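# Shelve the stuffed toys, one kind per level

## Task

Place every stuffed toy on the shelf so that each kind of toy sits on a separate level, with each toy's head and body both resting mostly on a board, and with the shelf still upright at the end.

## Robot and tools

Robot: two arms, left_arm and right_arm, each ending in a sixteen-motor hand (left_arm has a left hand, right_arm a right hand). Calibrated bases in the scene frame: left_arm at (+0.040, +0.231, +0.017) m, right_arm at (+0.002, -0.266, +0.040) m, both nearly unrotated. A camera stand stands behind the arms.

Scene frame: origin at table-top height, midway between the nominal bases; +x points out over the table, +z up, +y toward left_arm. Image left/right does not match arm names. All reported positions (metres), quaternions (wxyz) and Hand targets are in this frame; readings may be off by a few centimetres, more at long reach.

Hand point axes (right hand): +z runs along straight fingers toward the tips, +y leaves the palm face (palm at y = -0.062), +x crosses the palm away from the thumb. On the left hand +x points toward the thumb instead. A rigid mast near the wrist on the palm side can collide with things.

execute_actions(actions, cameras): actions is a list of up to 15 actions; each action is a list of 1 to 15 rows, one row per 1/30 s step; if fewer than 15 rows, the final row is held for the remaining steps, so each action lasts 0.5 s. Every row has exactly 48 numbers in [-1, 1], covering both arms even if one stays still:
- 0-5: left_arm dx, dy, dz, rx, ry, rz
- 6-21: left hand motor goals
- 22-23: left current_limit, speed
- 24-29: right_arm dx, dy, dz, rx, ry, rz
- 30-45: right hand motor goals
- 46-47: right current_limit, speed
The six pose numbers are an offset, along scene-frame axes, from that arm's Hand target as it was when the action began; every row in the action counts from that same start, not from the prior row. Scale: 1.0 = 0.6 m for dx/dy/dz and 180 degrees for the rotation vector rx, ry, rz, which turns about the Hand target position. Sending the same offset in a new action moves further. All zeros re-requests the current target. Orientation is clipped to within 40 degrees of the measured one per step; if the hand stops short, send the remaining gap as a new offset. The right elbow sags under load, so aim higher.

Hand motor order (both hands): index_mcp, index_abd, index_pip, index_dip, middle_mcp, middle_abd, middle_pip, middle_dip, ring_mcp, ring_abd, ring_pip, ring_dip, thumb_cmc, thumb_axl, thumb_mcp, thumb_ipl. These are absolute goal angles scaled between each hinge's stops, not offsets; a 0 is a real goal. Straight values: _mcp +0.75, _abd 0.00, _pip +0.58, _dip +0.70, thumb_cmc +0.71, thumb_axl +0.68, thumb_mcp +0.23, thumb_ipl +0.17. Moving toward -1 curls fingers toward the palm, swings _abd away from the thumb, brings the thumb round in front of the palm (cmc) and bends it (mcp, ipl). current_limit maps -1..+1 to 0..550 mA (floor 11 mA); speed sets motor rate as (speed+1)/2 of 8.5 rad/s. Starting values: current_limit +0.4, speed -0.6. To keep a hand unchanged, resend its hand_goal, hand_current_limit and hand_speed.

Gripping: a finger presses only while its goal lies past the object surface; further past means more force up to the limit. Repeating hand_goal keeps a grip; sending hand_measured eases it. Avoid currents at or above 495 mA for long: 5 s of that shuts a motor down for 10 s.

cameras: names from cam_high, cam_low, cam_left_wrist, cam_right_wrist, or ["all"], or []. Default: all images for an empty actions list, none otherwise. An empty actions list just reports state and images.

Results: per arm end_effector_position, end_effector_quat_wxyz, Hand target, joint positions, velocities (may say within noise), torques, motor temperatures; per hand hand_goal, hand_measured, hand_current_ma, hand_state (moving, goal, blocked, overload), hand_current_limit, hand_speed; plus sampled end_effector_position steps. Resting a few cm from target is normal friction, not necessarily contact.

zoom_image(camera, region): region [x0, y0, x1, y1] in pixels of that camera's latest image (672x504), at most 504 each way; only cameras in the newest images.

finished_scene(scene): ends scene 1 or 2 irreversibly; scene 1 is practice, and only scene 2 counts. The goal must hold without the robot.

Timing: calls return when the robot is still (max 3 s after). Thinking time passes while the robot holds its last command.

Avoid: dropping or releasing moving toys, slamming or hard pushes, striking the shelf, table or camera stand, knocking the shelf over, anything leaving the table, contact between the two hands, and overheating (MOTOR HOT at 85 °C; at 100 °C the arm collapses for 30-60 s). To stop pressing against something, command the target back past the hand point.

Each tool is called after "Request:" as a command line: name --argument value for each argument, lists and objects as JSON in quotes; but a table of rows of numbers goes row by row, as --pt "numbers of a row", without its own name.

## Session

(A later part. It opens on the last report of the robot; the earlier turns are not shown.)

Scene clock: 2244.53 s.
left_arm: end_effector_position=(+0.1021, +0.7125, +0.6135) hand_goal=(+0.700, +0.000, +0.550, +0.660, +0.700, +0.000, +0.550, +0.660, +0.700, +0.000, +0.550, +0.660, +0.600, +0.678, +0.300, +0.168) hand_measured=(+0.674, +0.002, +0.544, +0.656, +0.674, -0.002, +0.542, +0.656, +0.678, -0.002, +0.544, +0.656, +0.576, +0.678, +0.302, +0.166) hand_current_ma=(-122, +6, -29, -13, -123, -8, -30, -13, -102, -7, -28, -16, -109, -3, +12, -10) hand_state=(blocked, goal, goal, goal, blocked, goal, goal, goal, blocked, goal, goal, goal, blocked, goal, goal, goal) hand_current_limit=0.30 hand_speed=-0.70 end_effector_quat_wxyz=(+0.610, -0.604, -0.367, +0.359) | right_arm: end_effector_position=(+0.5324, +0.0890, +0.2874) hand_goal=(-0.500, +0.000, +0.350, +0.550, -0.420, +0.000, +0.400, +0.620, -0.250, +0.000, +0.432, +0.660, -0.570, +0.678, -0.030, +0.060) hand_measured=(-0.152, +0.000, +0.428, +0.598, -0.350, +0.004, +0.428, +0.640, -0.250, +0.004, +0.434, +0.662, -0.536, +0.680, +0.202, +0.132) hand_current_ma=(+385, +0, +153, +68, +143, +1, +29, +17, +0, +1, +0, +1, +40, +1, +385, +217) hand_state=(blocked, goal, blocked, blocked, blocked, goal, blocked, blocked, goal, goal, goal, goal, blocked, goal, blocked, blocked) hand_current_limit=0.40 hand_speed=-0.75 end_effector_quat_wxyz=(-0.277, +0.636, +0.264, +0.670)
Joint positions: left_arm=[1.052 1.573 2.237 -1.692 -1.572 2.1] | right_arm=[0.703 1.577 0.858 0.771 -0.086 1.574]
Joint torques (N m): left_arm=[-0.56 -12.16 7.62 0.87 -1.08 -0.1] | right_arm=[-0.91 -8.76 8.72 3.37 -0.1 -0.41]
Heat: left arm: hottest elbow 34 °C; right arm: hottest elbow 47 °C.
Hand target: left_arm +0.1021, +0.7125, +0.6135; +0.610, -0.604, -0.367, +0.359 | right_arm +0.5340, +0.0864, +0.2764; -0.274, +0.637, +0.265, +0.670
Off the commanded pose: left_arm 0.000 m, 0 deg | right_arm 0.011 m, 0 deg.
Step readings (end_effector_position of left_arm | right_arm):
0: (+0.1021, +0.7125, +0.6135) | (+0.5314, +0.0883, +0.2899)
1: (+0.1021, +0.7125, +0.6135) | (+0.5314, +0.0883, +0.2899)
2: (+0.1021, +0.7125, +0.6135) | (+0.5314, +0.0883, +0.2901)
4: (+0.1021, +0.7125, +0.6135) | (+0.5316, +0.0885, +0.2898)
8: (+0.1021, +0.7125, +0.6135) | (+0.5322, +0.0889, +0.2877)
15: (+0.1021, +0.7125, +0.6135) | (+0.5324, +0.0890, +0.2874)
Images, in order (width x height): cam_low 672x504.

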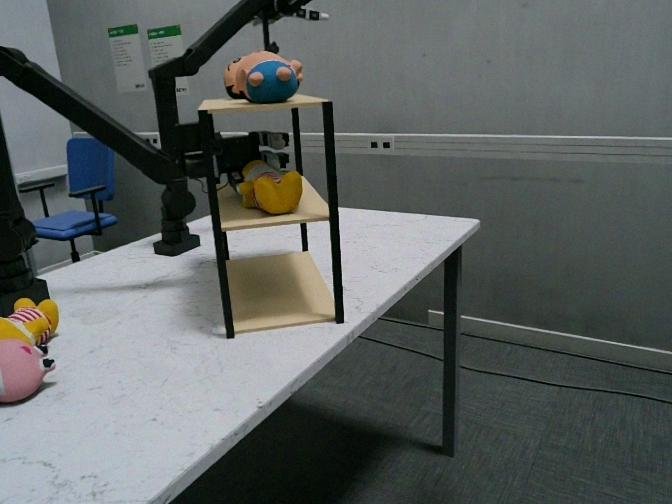

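Request:
execute_actions --actions '[[[0,0,0,0,0,0,0.7,0,0.55,0.66,0.7,0,0.55,0.66,0.7,0,0.55,0.66,0.6,0.678,0.3,0.168,0.3,-0.7,0,0,0.005,0,0,0,-0.3,0,0.38,0.57,-0.37,0,0.41,0.63,-0.24,0,0.431,0.66,-0.57,0.678,0.08,0.09,0.3,-0.85]],[[0,0,0,0,0,0,0.7,0,0.55,0.66,0.7,0,0.55,0.66,0.7,0,0.55,0.66,0.6,0.678,0.3,0.168,0.3,-0.7,0,0,0,0,0,0,-0.2,0,0.4,0.6,-0.32,0,0.42,0.65,-0.2,0,0.431,0.68,-0.57,0.678,0.15,0.11,0.25,-0.85]],[[0,0,0,0,0,0,0.7,0,0.55,0.66,0.7,0,0.55,0.66,0.7,0,0.55,0.66,0.6,0.678,0.3,0.168,0.3,-0.7,0,0,0,0,0,0,-0.13,0,0.42,0.63,-0.27,0,0.431,0.67,-0.15,0,0.431,0.69,-0.57,0.678,0.2,0.14,0.25,-0.85]],[[0,0,0,0,0,0,0.7,0,0.55,0.66,0.7,0,0.55,0.66,0.7,0,0.55,0.66,0.6,0.678,0.3,0.168,0.3,-0.7,0,0,0,0,0,0,-0.07,0,0.431,0.66,-0.2,0,0.431,0.69,-0.1,0,0.431,0.696,-0.57,0.678,0.24,0.168,0.25,-0.85]]]' --cameras '["cam_low","cam_right_wrist"]'

Request:
zoom_image --camera "cam_low" --region '[150, 80, 370, 245]'

Scene clock: 2260.07 s.
left_arm: end_effector_position=(+0.1021, +0.7125, +0.6135) hand_goal=(+0.700, +0.000, +0.550, +0.660, +0.700, +0.000, +0.550, +0.660, +0.700, +0.000, +0.550, +0.660, +0.600, +0.678, +0.300, +0.168) hand_measured=(+0.674, +0.002, +0.544, +0.656, +0.674, -0.002, +0.542, +0.656, +0.678, -0.002, +0.544, +0.656, +0.576, +0.678, +0.302, +0.166) hand_current_ma=(-122, +6, -29, -13, -123, -8, -30, -13, -102, -7, -28, -16, -109, -3, +12, -10) hand_state=(blocked, goal, goal, goal, blocked, goal, goal, goal, blocked, goal, goal, goal, blocked, goal, goal, goal) hand_current_limit=0.30 hand_speed=-0.70 end_effector_quat_wxyz=(+0.610, -0.604, -0.367, +0.359) | right_arm: end_effector_position=(+0.5324, +0.0890, +0.2874) hand_goal=(-0.070, +0.000, +0.432, +0.660, -0.200, +0.000, +0.432, +0.690, -0.100, +0.000, +0.432, +0.696, -0.570, +0.678, +0.240, +0.168) hand_measured=(-0.054, +0.006, +0.444, +0.664, -0.198, +0.000, +0.434, +0.688, -0.104, +0.004, +0.434, +0.692, -0.552, +0.680, +0.256, +0.176) hand_current_ma=(+13, +2, +8, +1, +0, +0, +1, +0, -1, +1, +0, -1, +14, +1, +18, +6) hand_state=(goal, goal, goal, goal, goal, goal, goal, goal, goal, goal, goal, goal, goal, goal, goal, goal) hand_current_limit=0.25 hand_speed=-0.85 end_effector_quat_wxyz=(-0.277, +0.636, +0.264, +0.670)
Joint positions: left_arm=[1.052 1.573 2.237 -1.692 -1.572 2.1] | right_arm=[0.703 1.577 0.858 0.771 -0.086 1.574]
Joint torques (N m): left_arm=[-0.56 -12.16 7.65 0.85 -1.08 -0.1] | right_arm=[-0.91 -9.23 8.98 3.08 -0.1 -0.4]
Heat: left arm: hottest elbow 34 °C; right arm: hottest elbow 46 °C.
Hand target: left_arm +0.1021, +0.7125, +0.6135; +0.610, -0.604, -0.367, +0.359 | right_arm +0.5340, +0.0864, +0.2794; -0.274, +0.637, +0.265, +0.670
Off the commanded pose: left_arm 0.000 m, 0 deg | right_arm 0.009 m, 0 deg.
Step readings (end_effector_position of left_arm | right_arm):
0: (+0.1021, +0.7125, +0.6135) | (+0.5324, +0.0890, +0.2874)
1: (+0.1021, +0.7125, +0.6135) | (+0.5324, +0.0890, +0.2874)
2: (+0.1021, +0.7125, +0.6135) | (+0.5324, +0.0890, +0.2874)
4: (+0.1021, +0.7125, +0.6135) | (+0.5324, +0.0890, +0.2874)
8: (+0.1021, +0.7125, +0.6135) | (+0.5324, +0.0890, +0.2874)
15: (+0.1021, +0.7125, +0.6135) | (+0.5324, +0.0890, +0.2874)
16: (+0.1021, +0.7125, +0.6135) | (+0.5324, +0.0890, +0.2874)
17: (+0.1021, +0.7125, +0.6135) | (+0.5324, +0.0890, +0.2874)
19: (+0.1021, +0.7125, +0.6135) | (+0.5324, +0.0890, +0.2874)
23: (+0.1021, +0.7125, +0.6135) | (+0.5324, +0.0890, +0.2874)
30: (+0.1021, +0.7125, +0.6135) | (+0.5324, +0.0890, +0.2874)
31: (+0.1021, +0.7125, +0.6135) | (+0.5324, +0.0890, +0.2874)
32: (+0.1021, +0.7125, +0.6135) | (+0.5324, +0.0890, +0.2874)
34: (+0.1021, +0.7125, +0.6135) | (+0.5324, +0.0890, +0.2874)
38: (+0.1021, +0.7125, +0.6135) | (+0.5324, +0.0890, +0.2874)
45: (+0.1021, +0.7125, +0.6135) | (+0.5324, +0.0890, +0.2874)
46: (+0.1021, +0.7125, +0.6135) | (+0.5324, +0.0890, +0.2874)
47: (+0.1021, +0.7125, +0.6135) | (+0.5324, +0.0890, +0.2874)
49: (+0.1021, +0.7125, +0.6135) | (+0.5324, +0.0890, +0.2874)
53: (+0.1021, +0.7125, +0.6135) | (+0.5324, +0.0890, +0.2874)
60: (+0.1021, +0.7125, +0.6135) | (+0.5324, +0.0890, +0.2874)
Images, in order (width x height): cam_low 672x504, cam_right_wrist 672x504.

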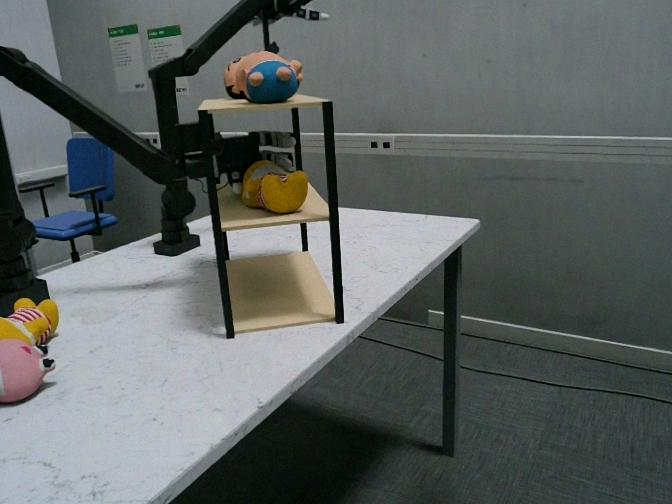

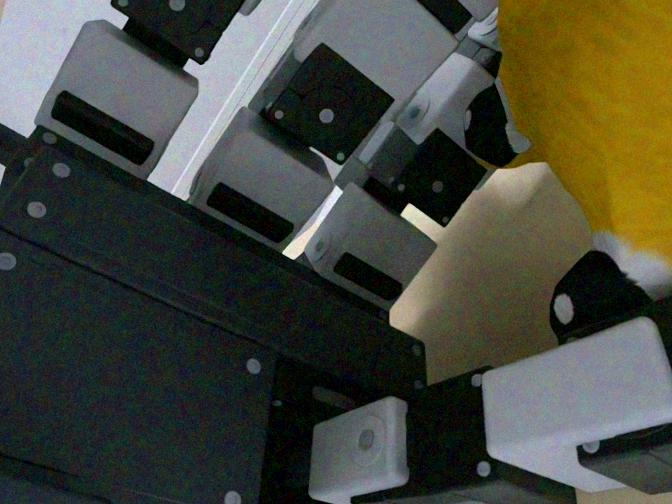

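Scaled by 2.291 from the camera's 672x504 image, which has a finer 960x720 frame.

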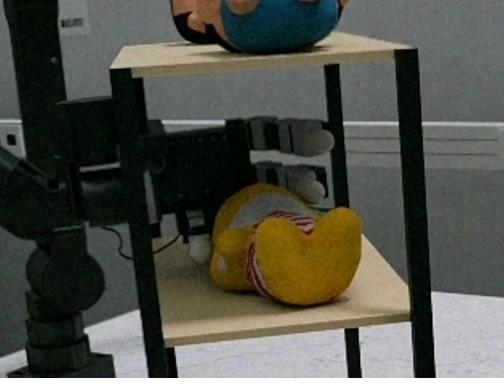

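Request:
execute_actions --actions '[[[0,0,0,0,0,0,0.7,0,0.55,0.66,0.7,0,0.55,0.66,0.7,0,0.55,0.66,0.6,0.678,0.3,0.168,0.3,-0.7,0,0,0,0,0,0,0.068,0,0.431,0.696,0.068,0,0.431,0.696,0.068,0,0.431,0.696,-0.57,0.678,0.42,0.168,0.25,-0.8]],[[0,0,0,0,0,0,0.7,0,0.55,0.66,0.7,0,0.55,0.66,0.7,0,0.55,0.66,0.6,0.678,0.3,0.168,0.3,-0.7,-0.024,0.024,0.02,0,0,0,0.068,0,0.431,0.696,0.068,0,0.431,0.696,0.068,0,0.431,0.696,-0.57,0.678,0.42,0.168,0.25,-0.8]],[[0,0,0,0,0,0,0.7,0,0.55,0.66,0.7,0,0.55,0.66,0.7,0,0.55,0.66,0.6,0.678,0.3,0.168,0.3,-0.7,-0.03,0.03,0.01,0,0,0,0.068,0,0.431,0.696,0.068,0,0.431,0.696,0.068,0,0.431,0.696,-0.57,0.678,0.42,0.168,0.25,-0.8]]]' --cameras '["cam_low","cam_right_wrist"]'

Request:
zoom_image --camera "cam_low" --region '[150, 80, 370, 245]'

Scene clock: 2270.87 s.
left_arm: end_effector_position=(+0.1021, +0.7125, +0.6135) hand_goal=(+0.700, +0.000, +0.550, +0.660, +0.700, +0.000, +0.550, +0.660, +0.700, +0.000, +0.550, +0.660, +0.600, +0.678, +0.300, +0.168) hand_measured=(+0.674, +0.002, +0.544, +0.656, +0.674, -0.002, +0.542, +0.656, +0.678, -0.002, +0.544, +0.656, +0.576, +0.678, +0.302, +0.166) hand_current_ma=(-122, +6, -29, -13, -123, -8, -30, -13, -102, -7, -28, -16, -109, -3, +12, -10) hand_state=(blocked, goal, goal, goal, blocked, goal, goal, goal, blocked, goal, goal, goal, blocked, goal, goal, goal) hand_current_limit=0.30 hand_speed=-0.70 end_effector_quat_wxyz=(+0.610, -0.604, -0.367, +0.359) | right_arm: end_effector_position=(+0.5019, +0.1181, +0.2936) hand_goal=(+0.068, +0.000, +0.432, +0.696, +0.068, +0.000, +0.432, +0.696, +0.068, +0.000, +0.432, +0.696, -0.570, +0.678, +0.420, +0.168) hand_measured=(+0.066, +0.006, +0.434, +0.692, +0.066, +0.002, +0.434, +0.694, +0.066, +0.004, +0.434, +0.692, -0.554, +0.680, +0.418, +0.170) hand_current_ma=(+0, +2, +0, -1, +0, +0, +0, -1, +0, +1, +0, -1, +13, +0, +0, +1) hand_state=(goal, goal, goal, goal, goal, goal, goal, goal, goal, goal, goal, goal, goal, goal, goal, goal) hand_current_limit=0.25 hand_speed=-0.80 end_effector_quat_wxyz=(-0.277, +0.637, +0.262, +0.670)
Joint positions: left_arm=[1.052 1.573 2.237 -1.692 -1.572 2.1] | right_arm=[0.797 1.558 0.858 0.751 0.01 1.572]
Joint torques (N m): left_arm=[-0.67 -12.16 7.61 0.85 -1.08 -0.1] | right_arm=[-0.38 -10.46 10.25 1.77 0.11 -0.38]
Heat: left arm: hottest elbow 34 °C; right arm: hottest elbow 45 °C.
Hand target: left_arm +0.1021, +0.7125, +0.6135; +0.610, -0.604, -0.367, +0.359 | right_arm +0.5016, +0.1188, +0.2974; -0.274, +0.637, +0.265, +0.670
Off the commanded pose: left_arm 0.000 m, 0 deg | right_arm 0.004 m, 1 deg.
Step readings (end_effector_position of left_arm | right_arm):
0: (+0.1021, +0.7125, +0.6135) | (+0.5324, +0.0890, +0.2874)
1: (+0.1021, +0.7125, +0.6135) | (+0.5324, +0.0890, +0.2874)
2: (+0.1021, +0.7125, +0.6135) | (+0.5324, +0.0890, +0.2874)
4: (+0.1021, +0.7125, +0.6135) | (+0.5324, +0.0890, +0.2874)
8: (+0.1021, +0.7125, +0.6135) | (+0.5324, +0.0890, +0.2874)
15: (+0.1021, +0.7125, +0.6135) | (+0.5324, +0.0890, +0.2874)
16: (+0.1021, +0.7125, +0.6135) | (+0.5324, +0.0889, +0.2874)
17: (+0.1021, +0.7125, +0.6135) | (+0.5326, +0.0882, +0.2874)
19: (+0.1021, +0.7125, +0.6135) | (+0.5321, +0.0875, +0.2874)
23: (+0.1021, +0.7125, +0.6135) | (+0.5281, +0.0919, +0.2875)
30: (+0.1021, +0.7125, +0.6135) | (+0.5224, +0.0991, +0.2896)
31: (+0.1021, +0.7125, +0.6135) | (+0.5223, +0.0990, +0.2895)
32: (+0.1021, +0.7125, +0.6135) | (+0.5217, +0.0988, +0.2894)
34: (+0.1021, +0.7125, +0.6135) | (+0.5200, +0.0981, +0.2897)
38: (+0.1021, +0.7125, +0.6135) | (+0.5101, +0.1086, +0.2923)
45: (+0.1021, +0.7125, +0.6135) | (+0.5018, +0.1185, +0.2938)
Images, in order (width x height): cam_low 672x504, cam_right_wrist 672x504.

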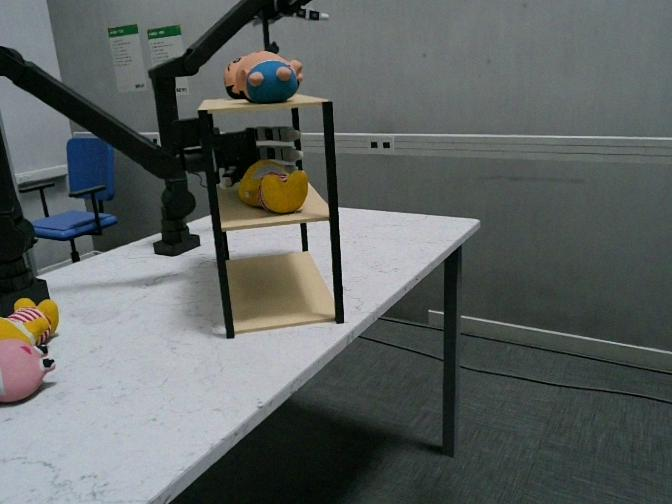

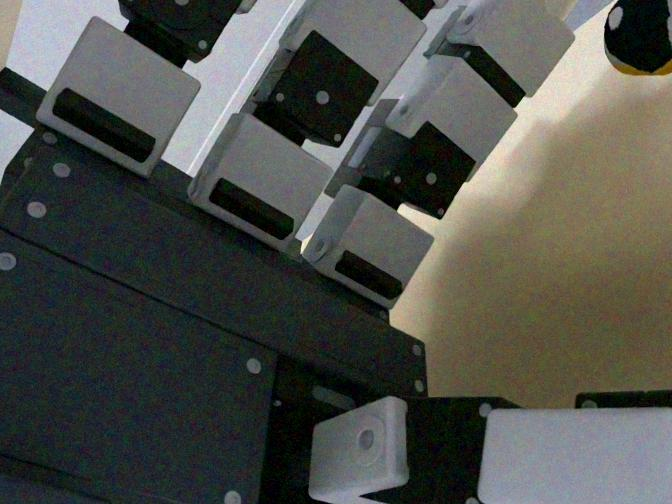

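Scaled by 2.291 from the camera's 672x504 image, which has a finer 960x720 frame.

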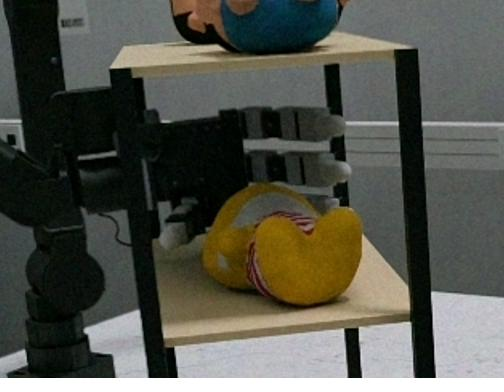

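Request:
execute_actions --actions '[[[0,0,0,0,0,0,0.7,0,0.55,0.66,0.7,0,0.55,0.66,0.7,0,0.55,0.66,0.6,0.678,0.3,0.168,0.3,-0.7,-0.05,0.05,0.01,0,0,0,0.068,0,0.431,0.696,0.068,0,0.431,0.696,0.068,0,0.431,0.696,-0.57,0.678,0.42,0.168,0.25,-0.8]],[[0,0,0,0,0,0,0.7,0,0.55,0.66,0.7,0,0.55,0.66,0.7,0,0.55,0.66,0.6,0.678,0.3,0.168,0.3,-0.7,-0.05,-0.05,0.01,0,0,0,0.3,0,0.45,0.696,0.3,0,0.45,0.696,0.3,0,0.45,0.696,-0.57,0.678,0.42,0.168,0.25,-0.7]],[[0,0,0,0,0,0,0.7,0,0.55,0.66,0.7,0,0.55,0.66,0.7,0,0.55,0.66,0.6,0.678,0.3,0.168,0.3,-0.7,-0.1,-0.1,0.01,0,0,0,0.4,0,0.5,0.696,0.4,0,0.5,0.696,0.4,0,0.5,0.696,-0.57,0.678,0.42,0.168,0.25,-0.7]],[[0,0,0,0,0,0,0.7,0,0.55,0.66,0.7,0,0.55,0.66,0.7,0,0.55,0.66,0.6,0.678,0.3,0.168,0.3,-0.7,-0.1,-0.1,0.0,0,0,0,0.4,0,0.5,0.696,0.4,0,0.5,0.696,0.4,0,0.5,0.696,-0.57,0.678,0.42,0.168,0.25,-0.7]]]' --cameras '["cam_high","cam_low"]'

Request:
zoom_image --camera "cam_low" --region '[150, 80, 370, 245]'

Scene clock: 2283.77 s.
left_arm: end_effector_position=(+0.1021, +0.7125, +0.6135) hand_goal=(+0.700, +0.000, +0.550, +0.660, +0.700, +0.000, +0.550, +0.660, +0.700, +0.000, +0.550, +0.660, +0.600, +0.678, +0.300, +0.168) hand_measured=(+0.674, +0.002, +0.544, +0.656, +0.674, -0.002, +0.542, +0.656, +0.678, -0.002, +0.544, +0.656, +0.576, +0.678, +0.302, +0.166) hand_current_ma=(-122, +6, -29, -13, -123, -8, -30, -13, -102, -7, -28, -16, -109, -3, +12, -10) hand_state=(blocked, goal, goal, goal, blocked, goal, goal, goal, blocked, goal, goal, goal, blocked, goal, goal, goal) hand_current_limit=0.30 hand_speed=-0.70 end_effector_quat_wxyz=(+0.610, -0.604, -0.367, +0.359) | right_arm: end_effector_position=(+0.3258, -0.0019, +0.3208) hand_goal=(+0.400, +0.000, +0.500, +0.696, +0.400, +0.000, +0.500, +0.696, +0.400, +0.000, +0.500, +0.696, -0.570, +0.678, +0.420, +0.168) hand_measured=(+0.398, +0.006, +0.498, +0.694, +0.398, +0.002, +0.498, +0.694, +0.398, +0.004, +0.498, +0.694, -0.554, +0.678, +0.418, +0.170) hand_current_ma=(+0, +2, +0, -1, +0, +0, +0, -1, +0, +1, -1, -1, +13, +0, +0, +1) hand_state=(goal, goal, goal, goal, goal, goal, goal, goal, goal, goal, goal, goal, goal, goal, goal, goal) hand_current_limit=0.25 hand_speed=-0.70 end_effector_quat_wxyz=(-0.277, +0.633, +0.257, +0.675)
Joint positions: left_arm=[1.052 1.573 2.237 -1.692 -1.572 2.1] | right_arm=[0.971 0.886 0.397 0.556 0.192 1.562]
Joint torques (N m): left_arm=[-0.56 -12.16 7.64 0.87 -1.08 -0.1] | right_arm=[0.26 -3.02 10.24 1.76 0.11 -0.3]
Heat: left arm: hottest elbow 34 °C; right arm: hottest elbow 45 °C.
Hand target: left_arm +0.1021, +0.7125, +0.6135; +0.610, -0.604, -0.367, +0.359 | right_arm +0.3216, -0.0011, +0.3155; -0.274, +0.637, +0.265, +0.670
Off the commanded pose: left_arm 0.000 m, 0 deg | right_arm 0.007 m, 1 deg.
Step readings (end_effector_position of left_arm | right_arm):
0: (+0.1021, +0.7125, +0.6135) | (+0.5019, +0.1181, +0.2936)
1: (+0.1021, +0.7125, +0.6135) | (+0.5021, +0.1175, +0.2936)
2: (+0.1021, +0.7125, +0.6135) | (+0.5012, +0.1172, +0.2932)
4: (+0.1021, +0.7125, +0.6135) | (+0.4981, +0.1166, +0.2926)
8: (+0.1021, +0.7125, +0.6135) | (+0.4813, +0.1337, +0.2929)
15: (+0.1021, +0.7125, +0.6135) | (+0.4672, +0.1489, +0.2927)
16: (+0.1021, +0.7125, +0.6135) | (+0.4674, +0.1485, +0.2928)
17: (+0.1021, +0.7125, +0.6135) | (+0.4669, +0.1472, +0.2931)
19: (+0.1021, +0.7125, +0.6135) | (+0.4621, +0.1406, +0.2952)
23: (+0.1021, +0.7125, +0.6135) | (+0.4497, +0.1240, +0.3061)
30: (+0.1021, +0.7125, +0.6135) | (+0.4459, +0.1189, +0.3198)
31: (+0.1021, +0.7125, +0.6135) | (+0.4455, +0.1183, +0.3188)
32: (+0.1021, +0.7125, +0.6135) | (+0.4435, +0.1151, +0.3167)
34: (+0.1021, +0.7125, +0.6135) | (+0.4310, +0.0999, +0.3093)
38: (+0.1021, +0.7125, +0.6135) | (+0.4023, +0.0677, +0.3048)
45: (+0.1021, +0.7125, +0.6135) | (+0.3879, +0.0577, +0.3253)
46: (+0.1021, +0.7125, +0.6135) | (+0.3870, +0.0574, +0.3253)
47: (+0.1021, +0.7125, +0.6135) | (+0.3847, +0.0553, +0.3238)
49: (+0.1021, +0.7125, +0.6135) | (+0.3721, +0.0413, +0.3166)
53: (+0.1021, +0.7125, +0.6135) | (+0.3442, +0.0093, +0.3089)
60: (+0.1021, +0.7125, +0.6135) | (+0.3274, -0.0018, +0.3230)
Images, in order (width x height): cam_high 672x504, cam_low 672x504.

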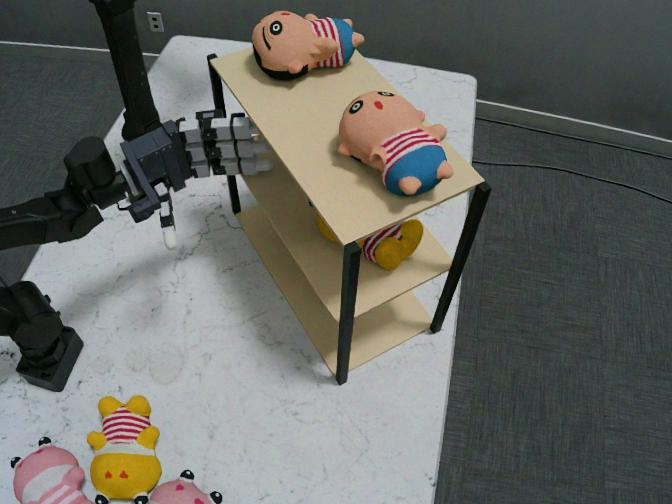

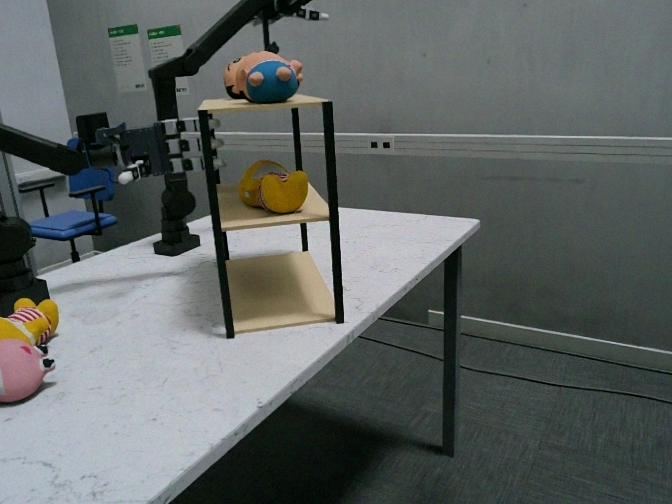

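Scaled by 2.291 from the camera's 672x504 image, which has a finer 960x720 frame.

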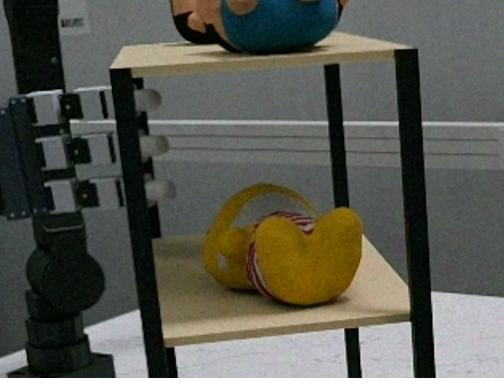

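Request:
execute_actions --actions '[[[0,0,0,0,0,0,0.7,0,0.55,0.66,0.7,0,0.55,0.66,0.7,0,0.55,0.66,0.6,0.678,0.3,0.168,0.3,-0.7,0.0514,-0.1538,0,0,0,-0.0833,0.068,0,0.431,0.696,0.068,0,0.431,0.696,0.068,0,0.431,0.696,-0.57,0.678,0.35,0.168,0.25,-0.7]],[[0,0,0,0,0,0,0.7,0,0.55,0.66,0.7,0,0.55,0.66,0.7,0,0.55,0.66,0.6,0.678,0.3,0.168,0.3,-0.7,0.0514,-0.1538,0,0,0,-0.0833,0.068,0,0.431,0.696,0.068,0,0.431,0.696,0.068,0,0.431,0.696,-0.57,0.678,0.35,0.168,0.25,-0.7]],[[0,0,0,0,0,0,0.7,0,0.55,0.66,0.7,0,0.55,0.66,0.7,0,0.55,0.66,0.6,0.678,0.3,0.168,0.3,-0.7,0.0514,-0.1538,-0.03,0,0,-0.0833,0.068,0,0.431,0.696,0.068,0,0.431,0.696,0.068,0,0.431,0.696,-0.57,0.678,0.35,0.168,0.25,-0.7]],[[0,0,0,0,0,0,0.7,0,0.55,0.66,0.7,0,0.55,0.66,0.7,0,0.55,0.66,0.6,0.678,0.3,0.168,0.3,-0.7,0.0514,-0.1538,-0.05,0,0,-0.0833,0.068,0,0.431,0.696,0.068,0,0.431,0.696,0.068,0,0.431,0.696,-0.57,0.678,0.35,0.168,0.25,-0.7]]]' --cameras '["cam_high","cam_low","cam_right_wrist"]'

Scene clock: 2299.40 s.
left_arm: end_effector_position=(+0.1021, +0.7125, +0.6135) hand_goal=(+0.700, +0.000, +0.550, +0.660, +0.700, +0.000, +0.550, +0.660, +0.700, +0.000, +0.550, +0.660, +0.600, +0.678, +0.300, +0.168) hand_measured=(+0.674, +0.002, +0.544, +0.656, +0.674, -0.002, +0.542, +0.656, +0.678, -0.002, +0.544, +0.656, +0.576, +0.678, +0.302, +0.166) hand_current_ma=(-122, +6, -29, -13, -123, -8, -30, -13, -102, -7, -28, -16, -109, -3, +12, -10) hand_state=(blocked, goal, goal, goal, blocked, goal, goal, goal, blocked, goal, goal, goal, blocked, goal, goal, goal) hand_current_limit=0.30 hand_speed=-0.70 end_effector_quat_wxyz=(+0.610, -0.604, -0.367, +0.359) | right_arm: end_effector_position=(+0.4288, -0.3685, +0.2468) hand_goal=(+0.068, +0.000, +0.432, +0.696, +0.068, +0.000, +0.432, +0.696, +0.068, +0.000, +0.432, +0.696, -0.570, +0.678, +0.350, +0.168) hand_measured=(+0.068, +0.006, +0.434, +0.694, +0.068, +0.002, +0.434, +0.694, +0.068, +0.004, +0.434, +0.694, -0.554, +0.678, +0.352, +0.170) hand_current_ma=(+0, +2, +0, -1, +0, +0, +0, -1, +0, +1, +0, -1, +13, +0, +0, +1) hand_state=(goal, goal, goal, goal, goal, goal, goal, goal, goal, goal, goal, goal, goal, goal, goal, goal) hand_current_limit=0.25 hand_speed=-0.70 end_effector_quat_wxyz=(+0.098, +0.703, -0.086, +0.699)
Joint positions: left_arm=[1.052 1.573 2.237 -1.692 -1.572 2.1] | right_arm=[0.093 1.198 0.381 0.813 0.349 1.555]
Joint torques (N m): left_arm=[-0.62 -12.1 7.62 0.85 -1.08 -0.1] | right_arm=[-0.97 -3.78 12.36 3.21 -0.09 -0.38]
Heat: left arm: hottest elbow 34 °C; right arm: hottest elbow 45 °C.
Hand target: left_arm +0.1021, +0.7125, +0.6135; +0.610, -0.604, -0.367, +0.359 | right_arm +0.4450, -0.3702, +0.2675; +0.098, +0.685, -0.088, +0.717
Off the commanded pose: left_arm 0.000 m, 0 deg | right_arm 0.026 m, 3 deg.
Step readings (end_effector_position of left_arm | right_arm):
0: (+0.1021, +0.7125, +0.6135) | (+0.3258, -0.0019, +0.3207)
1: (+0.1021, +0.7125, +0.6135) | (+0.3260, -0.0027, +0.3206)
2: (+0.1021, +0.7125, +0.6135) | (+0.3269, -0.0068, +0.3201)
4: (+0.1021, +0.7125, +0.6135) | (+0.3315, -0.0259, +0.3180)
8: (+0.1021, +0.7125, +0.6135) | (+0.3450, -0.0724, +0.3176)
15: (+0.1021, +0.7125, +0.6135) | (+0.3516, -0.0895, +0.3202)
16: (+0.1021, +0.7125, +0.6135) | (+0.3518, -0.0902, +0.3199)
17: (+0.1021, +0.7125, +0.6135) | (+0.3530, -0.0935, +0.3195)
19: (+0.1021, +0.7125, +0.6135) | (+0.3590, -0.1152, +0.3188)
23: (+0.1021, +0.7125, +0.6135) | (+0.3722, -0.1663, +0.3195)
30: (+0.1021, +0.7125, +0.6135) | (+0.3797, -0.1835, +0.3188)
31: (+0.1021, +0.7125, +0.6135) | (+0.3800, -0.1839, +0.3181)
32: (+0.1021, +0.7125, +0.6135) | (+0.3810, -0.1869, +0.3170)
34: (+0.1021, +0.7125, +0.6135) | (+0.3857, -0.2084, +0.3131)
38: (+0.1021, +0.7125, +0.6135) | (+0.3959, -0.2605, +0.3018)
45: (+0.1021, +0.7125, +0.6135) | (+0.4078, -0.2761, +0.2863)
46: (+0.1021, +0.7125, +0.6135) | (+0.4084, -0.2763, +0.2856)
47: (+0.1021, +0.7125, +0.6135) | (+0.4093, -0.2793, +0.2853)
49: (+0.1021, +0.7125, +0.6135) | (+0.4113, -0.3001, +0.2807)
53: (+0.1021, +0.7125, +0.6135) | (+0.4134, -0.3528, +0.2532)
60: (+0.1021, +0.7125, +0.6135) | (+0.4224, -0.3691, +0.2337)
Images, in order (width x height): cam_high 672x504, cam_low 672x504, cam_right_wrist 672x504.

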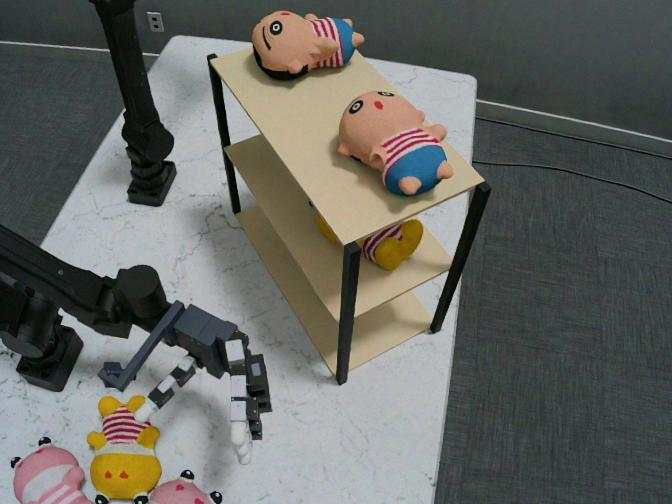

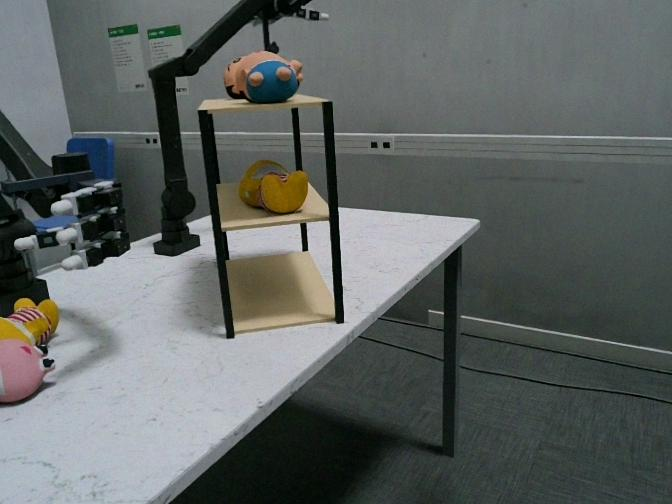

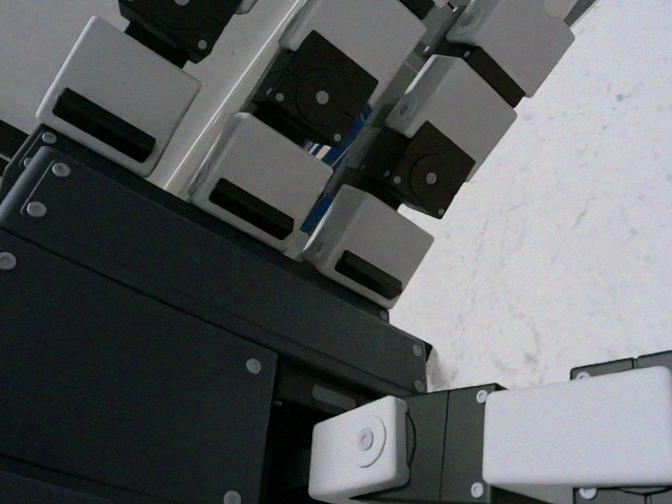

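Request:
execute_actions --actions '[[[0,0,0,0,0,0,0.7,0,0.55,0.66,0.7,0,0.55,0.66,0.7,0,0.55,0.66,0.6,0.678,0.3,0.168,0.3,-0.7,0.0,0.02,-0.13,0,0,0,0.068,0,0.431,0.696,0.068,0,0.431,0.696,0.068,0,0.431,0.696,-0.57,0.678,0.25,0.168,0.25,-0.7]],[[0,0,0,0,0,0,0.7,0,0.55,0.66,0.7,0,0.55,0.66,0.7,0,0.55,0.66,0.6,0.678,0.3,0.168,0.3,-0.7,0.0,0.0,-0.13,0,0,0,0.068,0,0.431,0.696,0.068,0,0.431,0.696,0.068,0,0.431,0.696,-0.57,0.678,0.25,0.168,0.25,-0.7]]]' --cameras '["cam_high","cam_low","cam_right_wrist"]'

Request:
zoom_image --camera "cam_high" --region '[0, 304, 280, 504]'

Scene clock: 2329.23 s.
left_arm: end_effector_position=(+0.1021, +0.7125, +0.6135) hand_goal=(+0.700, +0.000, +0.550, +0.660, +0.700, +0.000, +0.550, +0.660, +0.700, +0.000, +0.550, +0.660, +0.600, +0.678, +0.300, +0.168) hand_measured=(+0.674, +0.002, +0.544, +0.656, +0.674, -0.002, +0.542, +0.656, +0.678, -0.002, +0.544, +0.656, +0.576, +0.678, +0.302, +0.166) hand_current_ma=(-122, +6, -29, -13, -123, -8, -30, -13, -102, -7, -28, -16, -109, -3, +12, -10) hand_state=(blocked, goal, goal, goal, blocked, goal, goal, goal, blocked, goal, goal, goal, blocked, goal, goal, goal) hand_current_limit=0.30 hand_speed=-0.70 end_effector_quat_wxyz=(+0.610, -0.604, -0.367, +0.359) | right_arm: end_effector_position=(+0.4372, -0.3627, +0.1081) hand_goal=(+0.068, +0.000, +0.432, +0.696, +0.068, +0.000, +0.432, +0.696, +0.068, +0.000, +0.432, +0.696, -0.570, +0.678, +0.250, +0.168) hand_measured=(+0.068, +0.006, +0.434, +0.694, +0.068, +0.002, +0.434, +0.694, +0.068, +0.004, +0.434, +0.694, -0.554, +0.678, +0.252, +0.170) hand_current_ma=(+0, +2, +0, -1, +0, +0, +0, -1, +0, +1, +0, -1, +13, +0, +0, +1) hand_state=(goal, goal, goal, goal, goal, goal, goal, goal, goal, goal, goal, goal, goal, goal, goal, goal) hand_current_limit=0.25 hand_speed=-0.70 end_effector_quat_wxyz=(+0.098, +0.696, -0.093, +0.705)
Joint positions: left_arm=[1.052 1.573 2.237 -1.692 -1.572 2.1] | right_arm=[0.114 1.89 0.354 1.55 0.383 1.56]
Joint torques (N m): left_arm=[-0.62 -12.22 7.64 0.85 -1.09 -0.1] | right_arm=[0.21 -6.24 3.92 3.26 0.13 -0.35]
Heat: left arm: hottest elbow 34 °C; right arm: hottest elbow 47 °C.
Hand target: left_arm +0.1021, +0.7125, +0.6135; +0.610, -0.604, -0.367, +0.359 | right_arm +0.4449, -0.3582, +0.1113; +0.097, +0.685, -0.088, +0.717
Off the commanded pose: left_arm 0.000 m, 0 deg | right_arm 0.010 m, 2 deg.
joint sent to its limit (right arm) — joint 4 (wrist pitch), upper limit. The joint targets still meet the commanded pose.
Step readings (end_effector_position of left_arm | right_arm):
0: (+0.1021, +0.7125, +0.6135) | (+0.4288, -0.3685, +0.2468)
1: (+0.1021, +0.7125, +0.6135) | (+0.4289, -0.3684, +0.2468)
2: (+0.1021, +0.7125, +0.6135) | (+0.4299, -0.3685, +0.2475)
4: (+0.1021, +0.7125, +0.6135) | (+0.4345, -0.3686, +0.2430)
8: (+0.1021, +0.7125, +0.6135) | (+0.4407, -0.3645, +0.2060)
15: (+0.1021, +0.7125, +0.6135) | (+0.4409, -0.3624, +0.1821)
16: (+0.1021, +0.7125, +0.6135) | (+0.4411, -0.3624, +0.1833)
17: (+0.1021, +0.7125, +0.6135) | (+0.4418, -0.3623, +0.1843)
19: (+0.1021, +0.7125, +0.6135) | (+0.4436, -0.3620, +0.1762)
23: (+0.1021, +0.7125, +0.6135) | (+0.4413, -0.3620, +0.1287)
30: (+0.1021, +0.7125, +0.6135) | (+0.4366, -0.3629, +0.1021)
Images, in order (width x height): cam_high 672x504, cam_low 672x504, cam_right_wrist 672x504.

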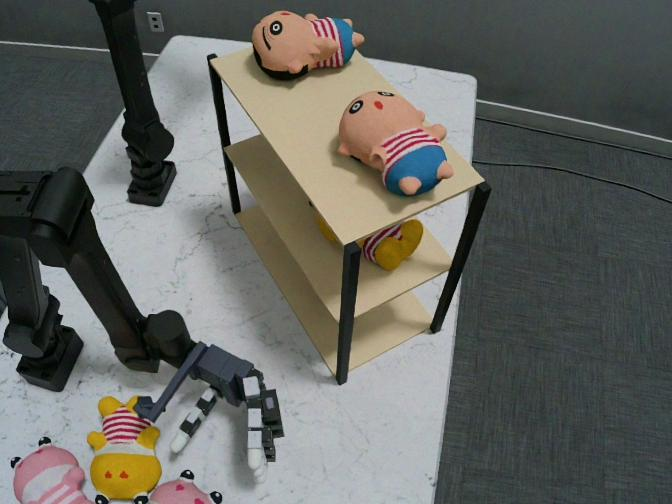

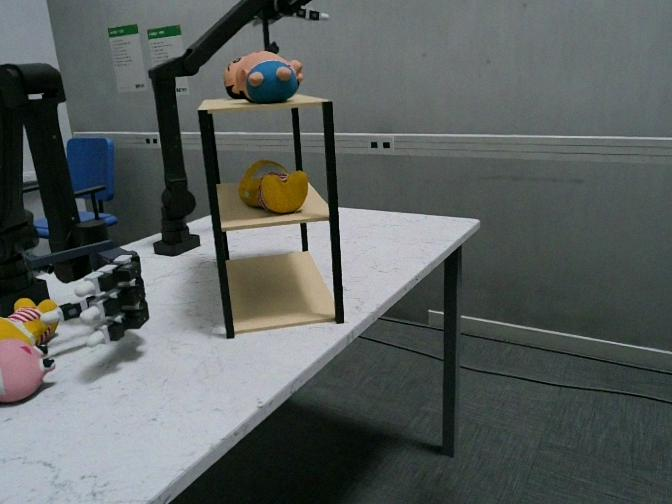

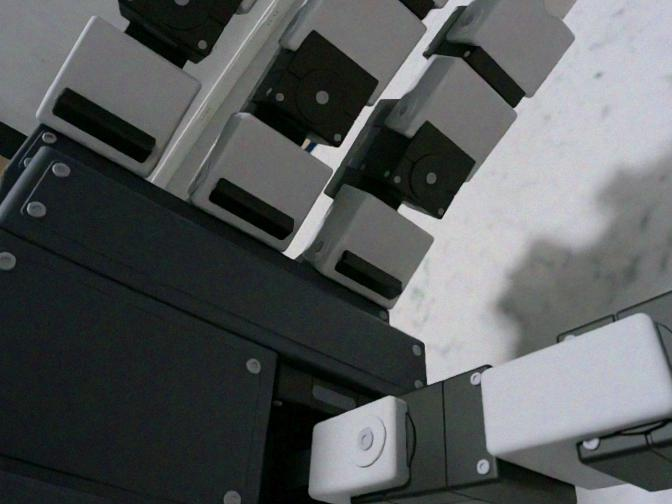

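Scaled by 1.800 from the camera's 672x504 image, which has a finer 960x720 frame.

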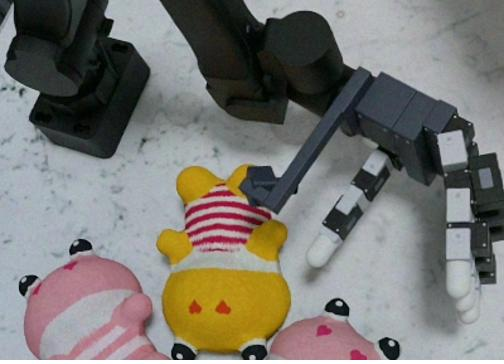

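Request:
execute_actions --actions '[[[0,0,0,0,0,0,0.7,0,0.55,0.66,0.7,0,0.55,0.66,0.7,0,0.55,0.66,0.6,0.678,0.3,0.168,0.3,-0.7,0.0,-0.03,-0.045,0.0066,0.0246,0,0.068,0,0.431,0.696,0.068,0,0.431,0.696,0.068,0,0.431,0.696,-0.57,0.678,0.25,0.168,0.25,-0.7]],[[0,0,0,0,0,0,0.7,0,0.55,0.66,0.7,0,0.55,0.66,0.7,0,0.55,0.66,0.6,0.678,0.3,0.168,0.3,-0.7,-0.008,-0.03,-0.015,0,0,0,0.068,0,0.431,0.696,0.068,0,0.431,0.696,0.068,0,0.431,0.696,-0.57,0.678,0.25,0.168,0.25,-0.7]]]' --cameras '["cam_high","cam_right_wrist"]'

Request:
zoom_image --camera "cam_high" --region '[60, 354, 310, 504]'

Scene clock: 2357.70 s.
left_arm: end_effector_position=(+0.1021, +0.7125, +0.6135) hand_goal=(+0.700, +0.000, +0.550, +0.660, +0.700, +0.000, +0.550, +0.660, +0.700, +0.000, +0.550, +0.660, +0.600, +0.678, +0.300, +0.168) hand_measured=(+0.674, +0.002, +0.544, +0.656, +0.674, -0.002, +0.542, +0.656, +0.678, -0.002, +0.544, +0.656, +0.576, +0.678, +0.302, +0.166) hand_current_ma=(-122, +6, -29, -13, -123, -8, -30, -13, -102, -7, -28, -16, -109, -3, +12, -10) hand_state=(blocked, goal, goal, goal, blocked, goal, goal, goal, blocked, goal, goal, goal, blocked, goal, goal, goal) hand_current_limit=0.30 hand_speed=-0.70 end_effector_quat_wxyz=(+0.610, -0.604, -0.367, +0.359) | right_arm: end_effector_position=(+0.4360, -0.3922, +0.0744) hand_goal=(+0.068, +0.000, +0.432, +0.696, +0.068, +0.000, +0.432, +0.696, +0.068, +0.000, +0.432, +0.696, -0.570, +0.678, +0.250, +0.168) hand_measured=(+0.068, +0.006, +0.434, +0.694, +0.068, +0.002, +0.434, +0.694, +0.068, +0.004, +0.434, +0.694, -0.554, +0.678, +0.252, +0.170) hand_current_ma=(+0, +2, +0, -1, +0, +0, +0, -1, +0, +1, +0, -1, +13, +0, +0, +1) hand_state=(goal, goal, goal, goal, goal, goal, goal, goal, goal, goal, goal, goal, goal, goal, goal, goal) hand_current_limit=0.25 hand_speed=-0.70 end_effector_quat_wxyz=(+0.097, +0.723, -0.087, +0.678)
Joint positions: left_arm=[1.052 1.573 2.237 -1.692 -1.572 2.1] | right_arm=[0.008 1.973 0.36 1.55 0.266 1.566]
Joint torques (N m): left_arm=[-0.62 -12.16 7.62 0.85 -1.08 -0.1] | right_arm=[-0.91 -7.12 2.69 3.33 -0.06 -0.22]
Motor temperatures (°C): left_arm=[23 27 34 21 26 23] | right_arm=[24 25 41 25 25 23]
Heat: left arm: hottest elbow 34 °C; right arm: hottest elbow 41 °C.
Hand target: left_arm +0.1021, +0.7125, +0.6135; +0.610, -0.604, -0.367, +0.359 | right_arm +0.4401, -0.3942, +0.0753; +0.094, +0.713, -0.092, +0.689
Off the commanded pose: left_arm 0.000 m, 0 deg | right_arm 0.005 m, 2 deg.
joint sent to its limit (right arm) — joint 4 (wrist pitch), upper limit. The joint targets still meet the commanded pose.
Step readings (end_effector_position of left_arm | right_arm):
0: (+0.1021, +0.7125, +0.6135) | (+0.4371, -0.3628, +0.1081)
1: (+0.1021, +0.7125, +0.6135) | (+0.4372, -0.3626, +0.1080)
2: (+0.1021, +0.7125, +0.6135) | (+0.4380, -0.3618, +0.1074)
4: (+0.1021, +0.7125, +0.6135) | (+0.4402, -0.3611, +0.1038)
8: (+0.1021, +0.7125, +0.6135) | (+0.4401, -0.3683, +0.0933)
15: (+0.1021, +0.7125, +0.6135) | (+0.4386, -0.3741, +0.0898)
16: (+0.1021, +0.7125, +0.6135) | (+0.4388, -0.3738, +0.0898)
17: (+0.1021, +0.7125, +0.6135) | (+0.4396, -0.3740, +0.0893)
19: (+0.1021, +0.7125, +0.6135) | (+0.4411, -0.3751, +0.0865)
23: (+0.1021, +0.7125, +0.6135) | (+0.4375, -0.3868, +0.0774)
30: (+0.1021, +0.7125, +0.6135) | (+0.4359, -0.3922, +0.0744)
Images, in order (width x height): cam_high 672x504, cam_right_wrist 672x504.

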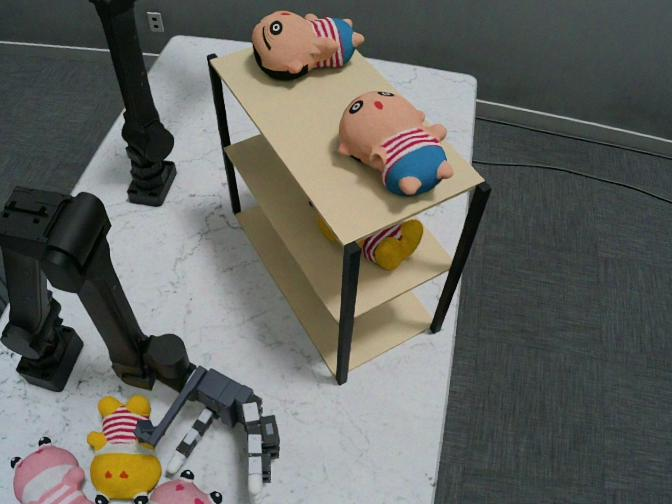

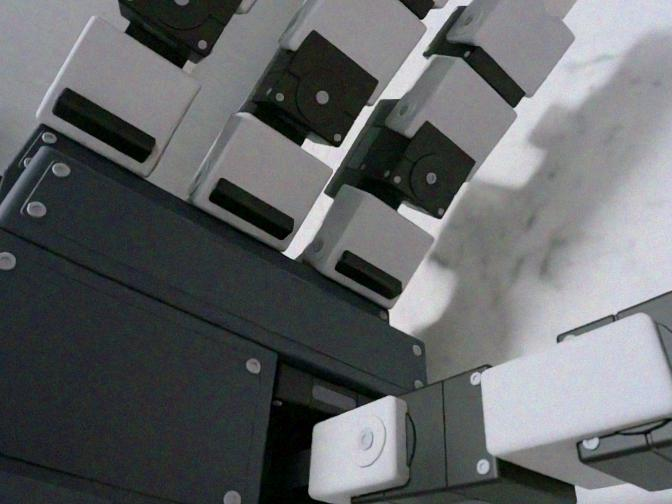

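Scaled by 2.016 from the camera's 672x504 image, which has a finer 960x720 frame.

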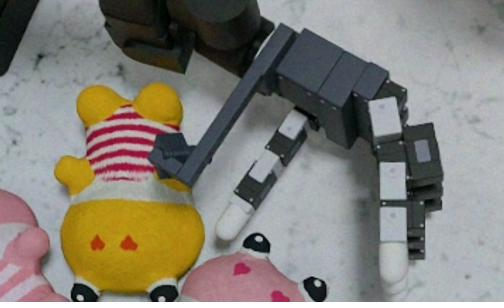

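Request:
execute_actions --actions '[[[0,0,0,0,0,0,0.7,0,0.55,0.66,0.7,0,0.55,0.66,0.7,0,0.55,0.66,0.6,0.678,0.3,0.168,0.3,-0.7,-0.006,-0.036,-0.01,0,0,0,0.068,0,0.431,0.696,0.068,0,0.431,0.696,0.068,0,0.431,0.696,-0.57,0.678,0.25,0.168,0.25,-0.7]],[[0,0,0,0,0,0,0.7,0,0.55,0.66,0.7,0,0.55,0.66,0.7,0,0.55,0.66,0.6,0.678,0.3,0.168,0.3,-0.7,-0.006,-0.036,-0.005,0,0,0,0.068,0,0.431,0.696,0.068,0,0.431,0.696,0.068,0,0.431,0.696,-0.57,0.678,0.25,0.168,0.25,-0.7]]]' --cameras '["cam_high","cam_right_wrist"]'

Request:
zoom_image --camera "cam_high" --region '[60, 354, 310, 504]'

Scene clock: 2368.93 s.
left_arm: end_effector_position=(+0.1021, +0.7125, +0.6135) hand_goal=(+0.700, +0.000, +0.550, +0.660, +0.700, +0.000, +0.550, +0.660, +0.700, +0.000, +0.550, +0.660, +0.600, +0.678, +0.300, +0.168) hand_measured=(+0.674, +0.002, +0.544, +0.656, +0.674, -0.002, +0.542, +0.656, +0.678, -0.002, +0.544, +0.656, +0.576, +0.678, +0.302, +0.166) hand_current_ma=(-122, +6, -29, -13, -123, -8, -30, -13, -102, -7, -28, -16, -109, -3, +12, -10) hand_state=(blocked, goal, goal, goal, blocked, goal, goal, goal, blocked, goal, goal, goal, blocked, goal, goal, goal) hand_current_limit=0.30 hand_speed=-0.70 end_effector_quat_wxyz=(+0.610, -0.604, -0.367, +0.359) | right_arm: end_effector_position=(+0.4313, -0.4351, +0.0675) hand_goal=(+0.068, +0.000, +0.432, +0.696, +0.068, +0.000, +0.432, +0.696, +0.068, +0.000, +0.432, +0.696, -0.570, +0.678, +0.250, +0.168) hand_measured=(+0.068, +0.006, +0.434, +0.694, +0.068, +0.002, +0.434, +0.694, +0.068, +0.004, +0.434, +0.694, -0.554, +0.678, +0.252, +0.170) hand_current_ma=(+0, +2, +0, -1, +0, +0, +0, -1, +0, +1, +0, -1, +11, +0, +0, +1) hand_state=(goal, goal, goal, goal, goal, goal, goal, goal, goal, goal, goal, goal, goal, goal, goal, goal) hand_current_limit=0.25 hand_speed=-0.70 end_effector_quat_wxyz=(+0.094, +0.728, -0.092, +0.673)
Joint positions: left_arm=[1.052 1.573 2.237 -1.692 -1.572 2.1] | right_arm=[-0.14 1.987 0.36 1.55 0.121 1.567]
Joint torques (N m): left_arm=[-0.67 -12.16 7.64 0.84 -1.08 -0.1] | right_arm=[-0.91 -7 2.26 3.4 -0.09 -0.23]
Heat: left arm: hottest elbow 34 °C; right arm: hottest elbow 40 °C.
Hand target: left_arm +0.1021, +0.7125, +0.6135; +0.610, -0.604, -0.367, +0.359 | right_arm +0.4330, -0.4374, +0.0664; +0.094, +0.713, -0.092, +0.689
Off the commanded pose: left_arm 0.000 m, 0 deg | right_arm 0.003 m, 3 deg.
joint sent to its limit (right arm) — joint 4 (wrist pitch), upper limit. The joint targets still meet the commanded pose.
Step readings (end_effector_position of left_arm | right_arm):
0: (+0.1021, +0.7125, +0.6135) | (+0.4360, -0.3922, +0.0744)
1: (+0.1021, +0.7125, +0.6135) | (+0.4363, -0.3918, +0.0744)
2: (+0.1021, +0.7125, +0.6135) | (+0.4371, -0.3922, +0.0743)
4: (+0.1021, +0.7125, +0.6135) | (+0.4391, -0.3934, +0.0737)
8: (+0.1021, +0.7125, +0.6135) | (+0.4358, -0.4076, +0.0716)
15: (+0.1021, +0.7125, +0.6135) | (+0.4342, -0.4138, +0.0704)
16: (+0.1021, +0.7125, +0.6135) | (+0.4345, -0.4135, +0.0703)
17: (+0.1021, +0.7125, +0.6135) | (+0.4353, -0.4137, +0.0702)
19: (+0.1021, +0.7125, +0.6135) | (+0.4370, -0.4148, +0.0695)
23: (+0.1021, +0.7125, +0.6135) | (+0.4332, -0.4287, +0.0684)
30: (+0.1021, +0.7125, +0.6135) | (+0.4312, -0.4352, +0.0675)
Images, in order (width x height): cam_high 672x504, cam_right_wrist 672x504.

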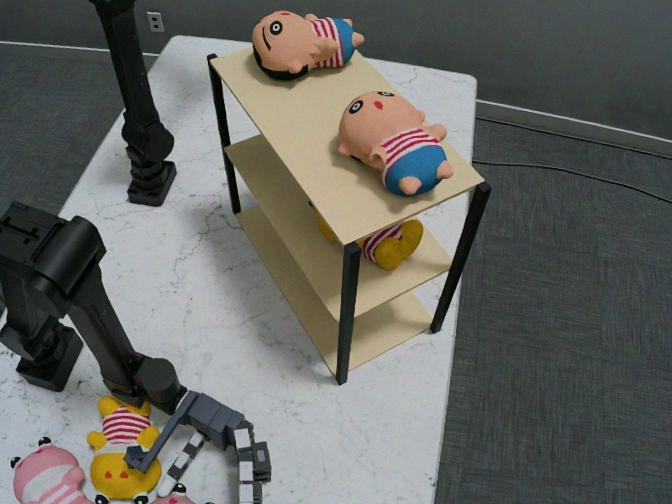

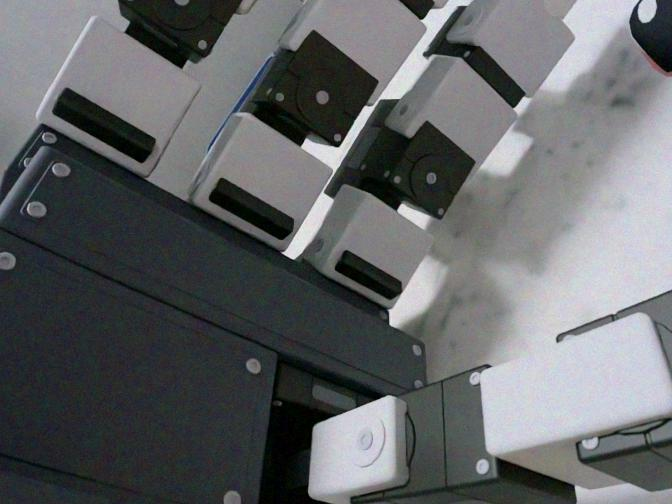

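Scaled by 2.016 from the camera's 672x504 image, which has a finer 960x720 frame.

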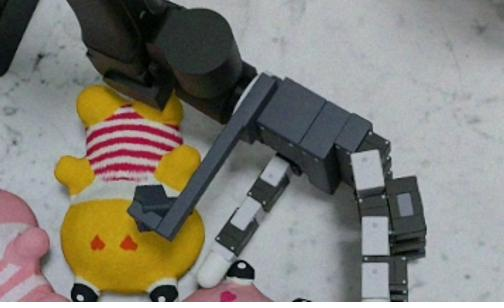

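Request:
execute_actions --actions '[[[0,0,0,0,0,0,0.7,0,0.55,0.66,0.7,0,0.55,0.66,0.7,0,0.55,0.66,0.6,0.678,0.3,0.168,0.3,-0.7,-0.006,-0.036,-0.003,0,0,0,0.068,0,0.431,0.696,0.068,0,0.431,0.696,0.068,0,0.431,0.696,-0.57,0.678,0.25,0.168,0.25,-0.7]]]' --cameras '["cam_high","cam_right_wrist"]'

Request:
zoom_image --camera "cam_high" --region '[60, 354, 310, 504]'

Scene clock: 2377.73 s.
left_arm: end_effector_position=(+0.1021, +0.7125, +0.6135) hand_goal=(+0.700, +0.000, +0.550, +0.660, +0.700, +0.000, +0.550, +0.660, +0.700, +0.000, +0.550, +0.660, +0.600, +0.678, +0.300, +0.168) hand_measured=(+0.674, +0.002, +0.544, +0.656, +0.674, -0.002, +0.542, +0.656, +0.678, -0.002, +0.544, +0.656, +0.576, +0.678, +0.302, +0.166) hand_current_ma=(-122, +6, -29, -13, -123, -8, -30, -13, -102, -7, -28, -16, -109, -3, +12, -10) hand_state=(blocked, goal, goal, goal, blocked, goal, goal, goal, blocked, goal, goal, goal, blocked, goal, goal, goal) hand_current_limit=0.30 hand_speed=-0.70 end_effector_quat_wxyz=(+0.610, -0.604, -0.367, +0.359) | right_arm: end_effector_position=(+0.4268, -0.4564, +0.0647) hand_goal=(+0.068, +0.000, +0.432, +0.696, +0.068, +0.000, +0.432, +0.696, +0.068, +0.000, +0.432, +0.696, -0.570, +0.678, +0.250, +0.168) hand_measured=(+0.068, +0.006, +0.434, +0.694, +0.068, +0.002, +0.434, +0.694, +0.068, +0.004, +0.434, +0.694, -0.558, +0.678, +0.252, +0.170) hand_current_ma=(+0, +2, +0, -1, +0, +0, +0, -1, +0, +1, +0, -1, +8, +0, +0, +1) hand_state=(goal, goal, goal, goal, goal, goal, goal, goal, goal, goal, goal, goal, goal, goal, goal, goal) hand_current_limit=0.25 hand_speed=-0.70 end_effector_quat_wxyz=(+0.092, +0.729, -0.094, +0.671)
Joint positions: left_arm=[1.052 1.573 2.237 -1.692 -1.572 2.1] | right_arm=[-0.216 1.992 0.36 1.55 0.046 1.567]
Joint torques (N m): left_arm=[-0.56 -12.16 7.62 0.85 -1.08 -0.09] | right_arm=[-0.97 -7.06 2.45 3.43 -0.09 -0.26]
Heat: left arm: hottest elbow 34 °C; right arm: hottest elbow 39 °C.
Hand target: left_arm +0.1021, +0.7125, +0.6135; +0.610, -0.604, -0.367, +0.359 | right_arm +0.4294, -0.4590, +0.0647; +0.094, +0.713, -0.092, +0.689
Off the commanded pose: left_arm 0.000 m, 0 deg | right_arm 0.004 m, 3 deg.
joint sent to its limit (right arm) — joint 4 (wrist pitch), upper limit. The joint targets still meet the commanded pose.
Step readings (end_effector_position of left_arm | right_arm):
0: (+0.1021, +0.7125, +0.6135) | (+0.4313, -0.4351, +0.0675)
1: (+0.1021, +0.7125, +0.6135) | (+0.4316, -0.4349, +0.0675)
2: (+0.1021, +0.7125, +0.6135) | (+0.4323, -0.4351, +0.0674)
4: (+0.1021, +0.7125, +0.6135) | (+0.4337, -0.4362, +0.0668)
8: (+0.1021, +0.7125, +0.6135) | (+0.4291, -0.4501, +0.0657)
15: (+0.1021, +0.7125, +0.6135) | (+0.4267, -0.4565, +0.0648)
Images, in order (width x height): cam_high 672x504, cam_right_wrist 672x504.

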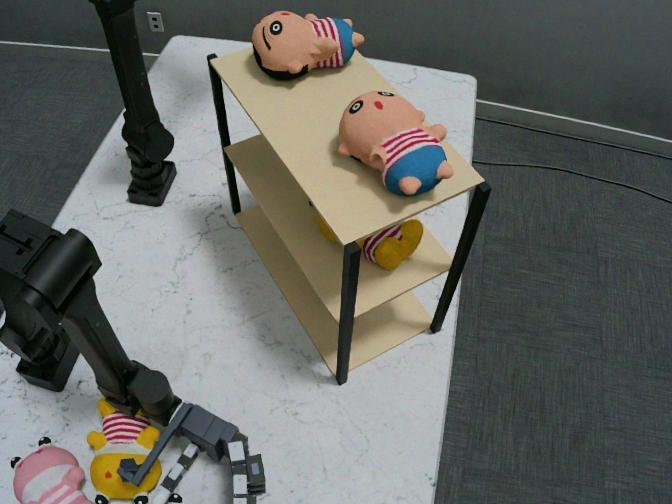

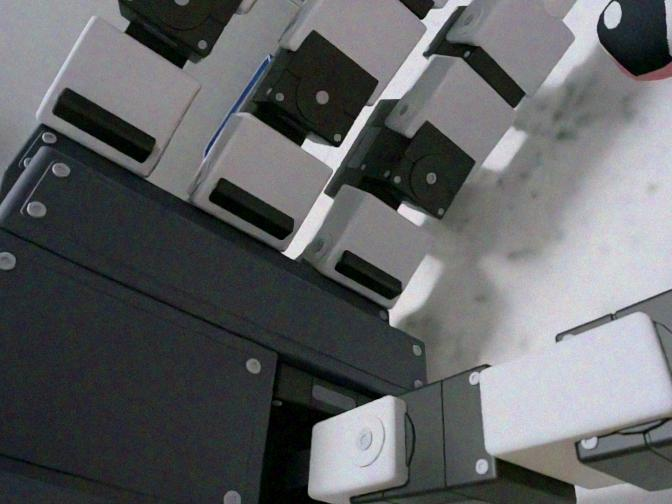

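Scaled by 2.016 from the camera's 672x504 image, which has a finer 960x720 frame.

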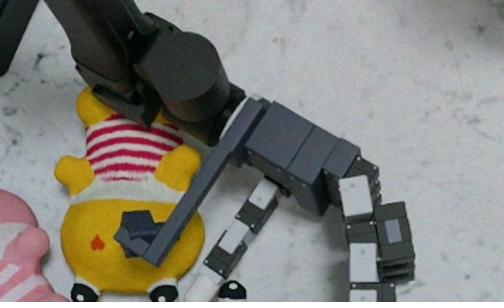

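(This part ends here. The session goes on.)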